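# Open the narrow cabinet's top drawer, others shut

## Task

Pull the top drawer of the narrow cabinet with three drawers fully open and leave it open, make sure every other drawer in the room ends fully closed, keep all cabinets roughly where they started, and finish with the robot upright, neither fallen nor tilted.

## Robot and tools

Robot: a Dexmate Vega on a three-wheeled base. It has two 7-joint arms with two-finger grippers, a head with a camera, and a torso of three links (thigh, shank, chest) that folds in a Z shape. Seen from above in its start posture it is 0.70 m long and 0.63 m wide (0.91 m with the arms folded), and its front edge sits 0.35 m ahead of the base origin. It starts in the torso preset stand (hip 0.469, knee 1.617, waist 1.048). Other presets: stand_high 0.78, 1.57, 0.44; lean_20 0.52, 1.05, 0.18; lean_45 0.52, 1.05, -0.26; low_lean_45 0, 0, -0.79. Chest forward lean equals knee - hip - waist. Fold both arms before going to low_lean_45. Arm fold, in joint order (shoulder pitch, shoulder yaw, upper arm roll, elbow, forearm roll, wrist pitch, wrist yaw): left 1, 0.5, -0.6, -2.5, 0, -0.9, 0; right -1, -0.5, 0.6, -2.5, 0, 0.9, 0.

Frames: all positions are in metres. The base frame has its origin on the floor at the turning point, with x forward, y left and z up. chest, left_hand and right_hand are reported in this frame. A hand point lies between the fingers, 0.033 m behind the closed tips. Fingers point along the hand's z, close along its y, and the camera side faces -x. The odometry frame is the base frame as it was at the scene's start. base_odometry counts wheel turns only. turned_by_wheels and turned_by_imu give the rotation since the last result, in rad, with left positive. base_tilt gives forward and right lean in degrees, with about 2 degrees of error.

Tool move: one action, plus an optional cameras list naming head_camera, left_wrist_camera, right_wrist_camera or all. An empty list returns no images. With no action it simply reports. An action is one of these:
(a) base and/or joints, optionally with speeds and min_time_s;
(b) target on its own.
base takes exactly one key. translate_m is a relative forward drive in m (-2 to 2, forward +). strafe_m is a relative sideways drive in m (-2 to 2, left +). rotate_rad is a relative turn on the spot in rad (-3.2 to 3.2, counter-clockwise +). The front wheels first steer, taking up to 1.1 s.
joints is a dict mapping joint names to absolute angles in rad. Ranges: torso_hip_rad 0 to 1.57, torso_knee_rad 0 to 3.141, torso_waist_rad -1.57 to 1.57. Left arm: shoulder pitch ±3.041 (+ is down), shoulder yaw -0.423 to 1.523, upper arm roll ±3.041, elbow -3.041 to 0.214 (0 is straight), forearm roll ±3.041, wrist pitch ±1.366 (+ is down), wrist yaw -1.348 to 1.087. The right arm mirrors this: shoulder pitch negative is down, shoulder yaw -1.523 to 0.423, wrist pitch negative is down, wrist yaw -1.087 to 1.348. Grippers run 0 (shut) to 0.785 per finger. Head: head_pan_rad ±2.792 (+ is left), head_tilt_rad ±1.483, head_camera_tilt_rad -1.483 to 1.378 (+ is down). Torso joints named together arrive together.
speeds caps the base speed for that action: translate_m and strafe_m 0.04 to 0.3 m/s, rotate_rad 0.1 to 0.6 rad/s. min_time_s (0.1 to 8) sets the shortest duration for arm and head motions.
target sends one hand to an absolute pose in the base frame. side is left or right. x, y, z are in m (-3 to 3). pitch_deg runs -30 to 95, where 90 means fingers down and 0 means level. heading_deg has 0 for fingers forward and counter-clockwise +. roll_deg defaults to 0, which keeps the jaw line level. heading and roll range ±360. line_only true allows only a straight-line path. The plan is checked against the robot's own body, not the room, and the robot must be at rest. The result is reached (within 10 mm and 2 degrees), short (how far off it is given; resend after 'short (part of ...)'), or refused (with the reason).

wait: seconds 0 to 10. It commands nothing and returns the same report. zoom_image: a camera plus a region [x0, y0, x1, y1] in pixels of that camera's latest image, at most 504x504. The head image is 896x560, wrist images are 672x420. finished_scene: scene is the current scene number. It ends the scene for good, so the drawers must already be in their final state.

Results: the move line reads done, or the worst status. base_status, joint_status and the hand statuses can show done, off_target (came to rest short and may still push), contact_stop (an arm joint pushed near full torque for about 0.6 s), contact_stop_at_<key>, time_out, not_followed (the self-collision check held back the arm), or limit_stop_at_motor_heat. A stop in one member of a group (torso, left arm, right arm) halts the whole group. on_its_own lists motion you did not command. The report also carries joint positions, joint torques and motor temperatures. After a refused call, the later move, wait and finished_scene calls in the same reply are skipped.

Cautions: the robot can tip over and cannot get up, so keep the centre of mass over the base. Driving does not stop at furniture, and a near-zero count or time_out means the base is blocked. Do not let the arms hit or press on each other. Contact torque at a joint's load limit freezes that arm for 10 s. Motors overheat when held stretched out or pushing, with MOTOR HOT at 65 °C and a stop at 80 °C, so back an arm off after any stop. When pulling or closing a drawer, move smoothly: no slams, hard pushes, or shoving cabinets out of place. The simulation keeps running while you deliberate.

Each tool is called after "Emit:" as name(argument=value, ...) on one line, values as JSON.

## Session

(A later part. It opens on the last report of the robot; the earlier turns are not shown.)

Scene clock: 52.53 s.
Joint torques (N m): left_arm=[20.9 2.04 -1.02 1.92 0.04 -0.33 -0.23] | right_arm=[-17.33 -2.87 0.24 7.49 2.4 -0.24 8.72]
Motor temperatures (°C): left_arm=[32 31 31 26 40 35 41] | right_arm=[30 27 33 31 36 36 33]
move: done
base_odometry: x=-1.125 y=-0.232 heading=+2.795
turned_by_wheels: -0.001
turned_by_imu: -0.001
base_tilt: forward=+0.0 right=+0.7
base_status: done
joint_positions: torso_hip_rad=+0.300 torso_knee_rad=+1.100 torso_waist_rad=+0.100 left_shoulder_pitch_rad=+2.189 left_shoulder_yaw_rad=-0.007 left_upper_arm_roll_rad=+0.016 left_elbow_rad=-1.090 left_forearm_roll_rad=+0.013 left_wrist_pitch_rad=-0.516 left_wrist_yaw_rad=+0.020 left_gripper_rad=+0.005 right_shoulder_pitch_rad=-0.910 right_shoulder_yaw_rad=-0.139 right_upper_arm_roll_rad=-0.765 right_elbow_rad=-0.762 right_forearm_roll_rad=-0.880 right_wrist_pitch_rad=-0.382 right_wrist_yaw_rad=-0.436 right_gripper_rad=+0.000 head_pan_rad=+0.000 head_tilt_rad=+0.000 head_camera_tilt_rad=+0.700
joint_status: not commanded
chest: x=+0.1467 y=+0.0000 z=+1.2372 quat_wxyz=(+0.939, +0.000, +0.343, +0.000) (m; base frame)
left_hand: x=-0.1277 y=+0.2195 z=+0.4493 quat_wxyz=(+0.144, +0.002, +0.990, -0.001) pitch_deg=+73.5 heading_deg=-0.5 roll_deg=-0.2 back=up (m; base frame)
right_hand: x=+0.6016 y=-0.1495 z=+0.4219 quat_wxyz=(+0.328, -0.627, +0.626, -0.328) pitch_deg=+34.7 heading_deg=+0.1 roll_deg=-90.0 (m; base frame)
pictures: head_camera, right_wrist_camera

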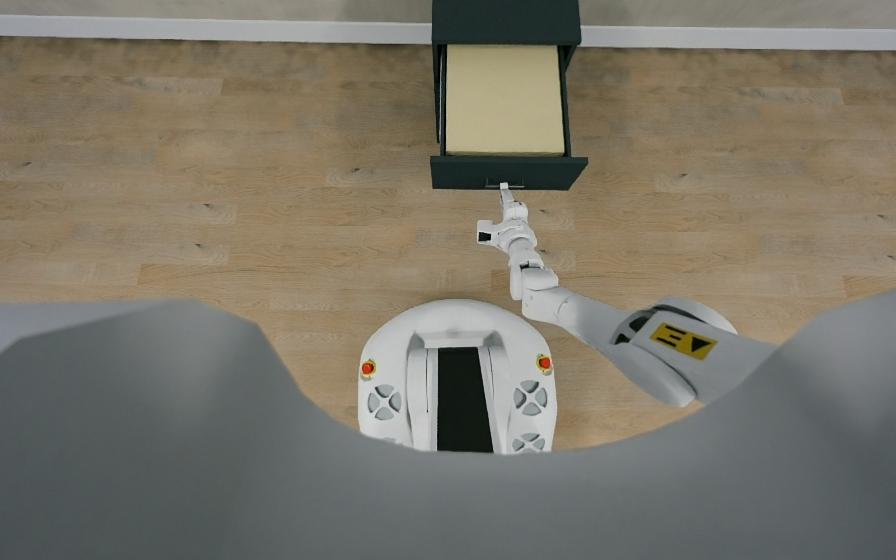

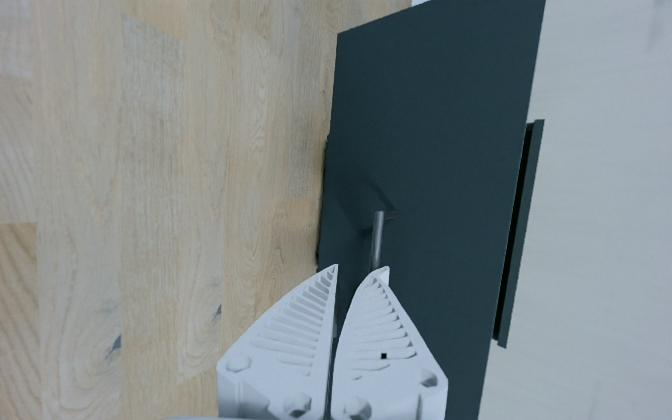

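At the end stop. Release.

Emit:
move(joints={"right_gripper_rad":0.35}, min_time_s=1.2, cameras=["right_wrist_camera"])

Emit:
move(target={"side":"right","x":0.5,"y":-0.15,"z":0.49,"pitch_deg":35,"heading_deg":0,"roll_deg":90,"line_only":true}, cameras=["head_camera","right_wrist_camera"])

"min_time_s" has no arm or head joint beside it: it slows only arm and head motions. Command such a joint too, or leave it out
Scene clock: 52.73 s.
Joint torques (N m): left_arm=[17.93 -0.05 -0.21 2.05 0 -1.08 -0.07] | right_arm=[-17.03 -1.59 -0.57 6.51 2.66 -0.51 8.78]
Motor temperatures (°C): left_arm=[32 31 31 26 40 35 41] | right_arm=[30 27 33 31 36 36 33]
base_odometry: x=-1.125 y=-0.232 heading=+2.795
turned_by_wheels: +0.000
turned_by_imu: +0.000
base_tilt: forward=+0.1 right=+0.8
base_status: done
joint_positions: torso_hip_rad=+0.300 torso_knee_rad=+1.100 torso_waist_rad=+0.100 left_shoulder_pitch_rad=+2.189 left_shoulder_yaw_rad=-0.007 left_upper_arm_roll_rad=+0.016 left_elbow_rad=-1.090 left_forearm_roll_rad=+0.013 left_wrist_pitch_rad=-0.516 left_wrist_yaw_rad=+0.020 left_gripper_rad=+0.005 right_shoulder_pitch_rad=-0.910 right_shoulder_yaw_rad=-0.139 right_upper_arm_roll_rad=-0.765 right_elbow_rad=-0.762 right_forearm_roll_rad=-0.880 right_wrist_pitch_rad=-0.382 right_wrist_yaw_rad=-0.436 right_gripper_rad=+0.000 head_pan_rad=+0.000 head_tilt_rad=+0.000 head_camera_tilt_rad=+0.700
joint_status: not commanded
chest: x=+0.1467 y=+0.0000 z=+1.2372 quat_wxyz=(+0.939, +0.000, +0.343, +0.000) (m; base frame)
left_hand: x=-0.1277 y=+0.2195 z=+0.4493 quat_wxyz=(+0.144, +0.002, +0.990, -0.001) pitch_deg=+73.5 heading_deg=-0.5 roll_deg=-0.2 back=up (m; base frame)
right_hand: x=+0.6016 y=-0.1495 z=+0.4219 quat_wxyz=(+0.328, -0.627, +0.626, -0.328) pitch_deg=+34.7 heading_deg=+0.1 roll_deg=-90.0 (m; base frame)
pictures: none

not run: a call was refused earlier in this reply.

Emit:
move(joints={"right_gripper_rad":0.35}, cameras=["right_wrist_camera"])

Emit:
move(target={"side":"right","x":0.5,"y":-0.15,"z":0.49,"pitch_deg":35,"heading_deg":0,"roll_deg":90,"line_only":true}, cameras=["head_camera","right_wrist_camera"])

Scene clock: 53.80 s.
Joint torques (N m): left_arm=[18.92 -1.21 -1.29 2.75 -0.09 -0.15 -0.25] | right_arm=[-2.43 -0.42 -0.44 -1.35 -0.08 0.12 -1.79]
Motor temperatures (°C): left_arm=[32 31 31 26 40 35 41] | right_arm=[30 27 33 31 36 36 33]
move: done
base_odometry: x=-1.125 y=-0.232 heading=+2.795
turned_by_wheels: +0.000
turned_by_imu: +0.000
base_tilt: forward=+0.0 right=+0.7
base_status: not commanded
joint_positions: torso_hip_rad=+0.300 torso_knee_rad=+1.100 torso_waist_rad=+0.100 left_shoulder_pitch_rad=+2.189 left_shoulder_yaw_rad=-0.007 left_upper_arm_roll_rad=+0.016 left_elbow_rad=-1.090 left_forearm_roll_rad=+0.013 left_wrist_pitch_rad=-0.516 left_wrist_yaw_rad=+0.020 left_gripper_rad=+0.005 right_shoulder_pitch_rad=-0.911 right_shoulder_yaw_rad=-0.139 right_upper_arm_roll_rad=-0.765 right_elbow_rad=-0.762 right_forearm_roll_rad=-0.879 right_wrist_pitch_rad=-0.382 right_wrist_yaw_rad=-0.434 right_gripper_rad=+0.350 head_pan_rad=+0.000 head_tilt_rad=+0.000 head_camera_tilt_rad=+0.700
joint_status: all done
chest: x=+0.1470 y=+0.0000 z=+1.2371 quat_wxyz=(+0.939, +0.000, +0.343, +0.000) (m; base frame)
left_hand: x=-0.1278 y=+0.2195 z=+0.4493 quat_wxyz=(+0.144, +0.002, +0.990, -0.001) pitch_deg=+73.5 heading_deg=-0.5 roll_deg=-0.2 back=up (m; base frame)
right_hand: x=+0.6003 y=-0.1500 z=+0.4203 quat_wxyz=(+0.327, -0.627, +0.627, -0.327) pitch_deg=+35.0 heading_deg=+0.0 roll_deg=-90.0 (m; base frame)
pictures: right_wrist_camera

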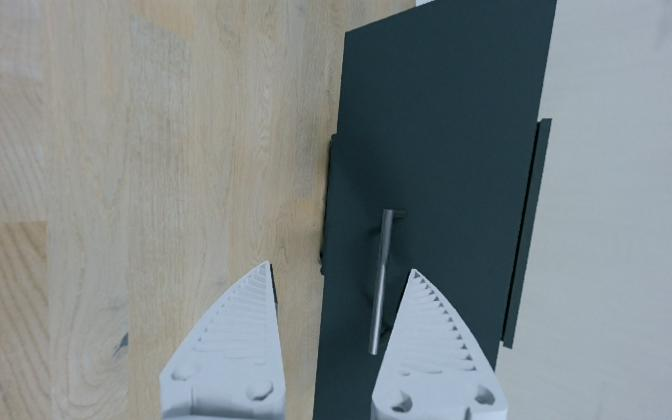

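Scene clock: 57.70 s.
Joint torques (N m): left_arm=[19.5 -0.83 -0.77 2.27 -0.03 -0.59 0.07] | right_arm=[-10.51 -0.3 -3.51 -6.04 -1.26 -0.72 -1.74]
Motor temperatures (°C): left_arm=[32 31 31 26 40 35 41] | right_arm=[30 27 33 31 36 36 33]
move: done
base_odometry: x=-1.125 y=-0.232 heading=+2.795
turned_by_wheels: +0.000
turned_by_imu: +0.000
base_tilt: forward=+0.0 right=+0.7
base_status: not commanded
joint_positions: torso_hip_rad=+0.300 torso_knee_rad=+1.100 torso_waist_rad=+0.100 left_shoulder_pitch_rad=+2.189 left_shoulder_yaw_rad=-0.007 left_upper_arm_roll_rad=+0.016 left_elbow_rad=-1.090 left_forearm_roll_rad=+0.013 left_wrist_pitch_rad=-0.516 left_wrist_yaw_rad=+0.020 left_gripper_rad=+0.005 right_shoulder_pitch_rad=-1.309 right_shoulder_yaw_rad=-0.388 right_upper_arm_roll_rad=-0.762 right_elbow_rad=-1.486 right_forearm_roll_rad=-0.999 right_wrist_pitch_rad=-0.650 right_wrist_yaw_rad=-0.266 right_gripper_rad=+0.350 head_pan_rad=+0.000 head_tilt_rad=+0.000 head_camera_tilt_rad=+0.700
joint_status: not commanded
chest: x=+0.1470 y=+0.0000 z=+1.2371 quat_wxyz=(+0.939, +0.000, +0.343, +0.000) (m; base frame)
left_hand: x=-0.1278 y=+0.2195 z=+0.4493 quat_wxyz=(+0.144, +0.002, +0.990, -0.001) pitch_deg=+73.5 heading_deg=-0.5 roll_deg=-0.2 back=up (m; base frame)
right_hand: x=+0.5009 y=-0.1502 z=+0.4894 quat_wxyz=(+0.326, -0.627, +0.627, -0.327) pitch_deg=+35.0 heading_deg=+0.0 roll_deg=+90.0 (m; base frame)
right_hand_status: reached (straight line, planned for 2.6 s): 1 mm and 0.0 deg off.
pictures: head_camera, right_wrist_camera

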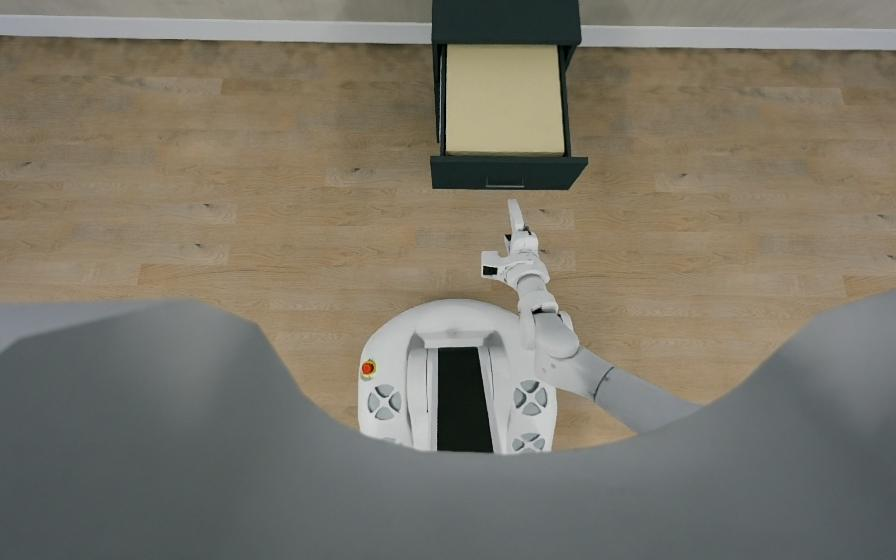

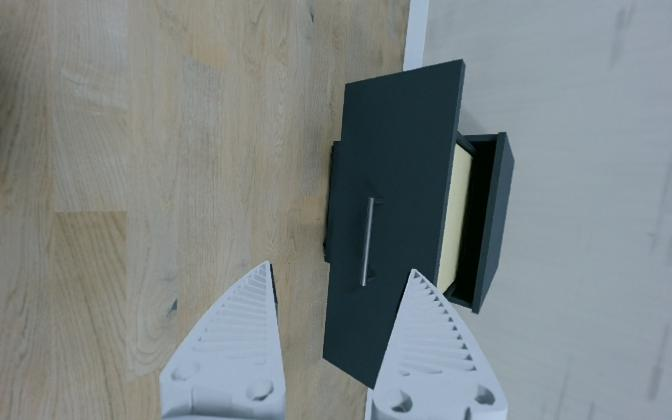

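Emit:
finished_scene(scene=2)

The scene is finished: the task was done.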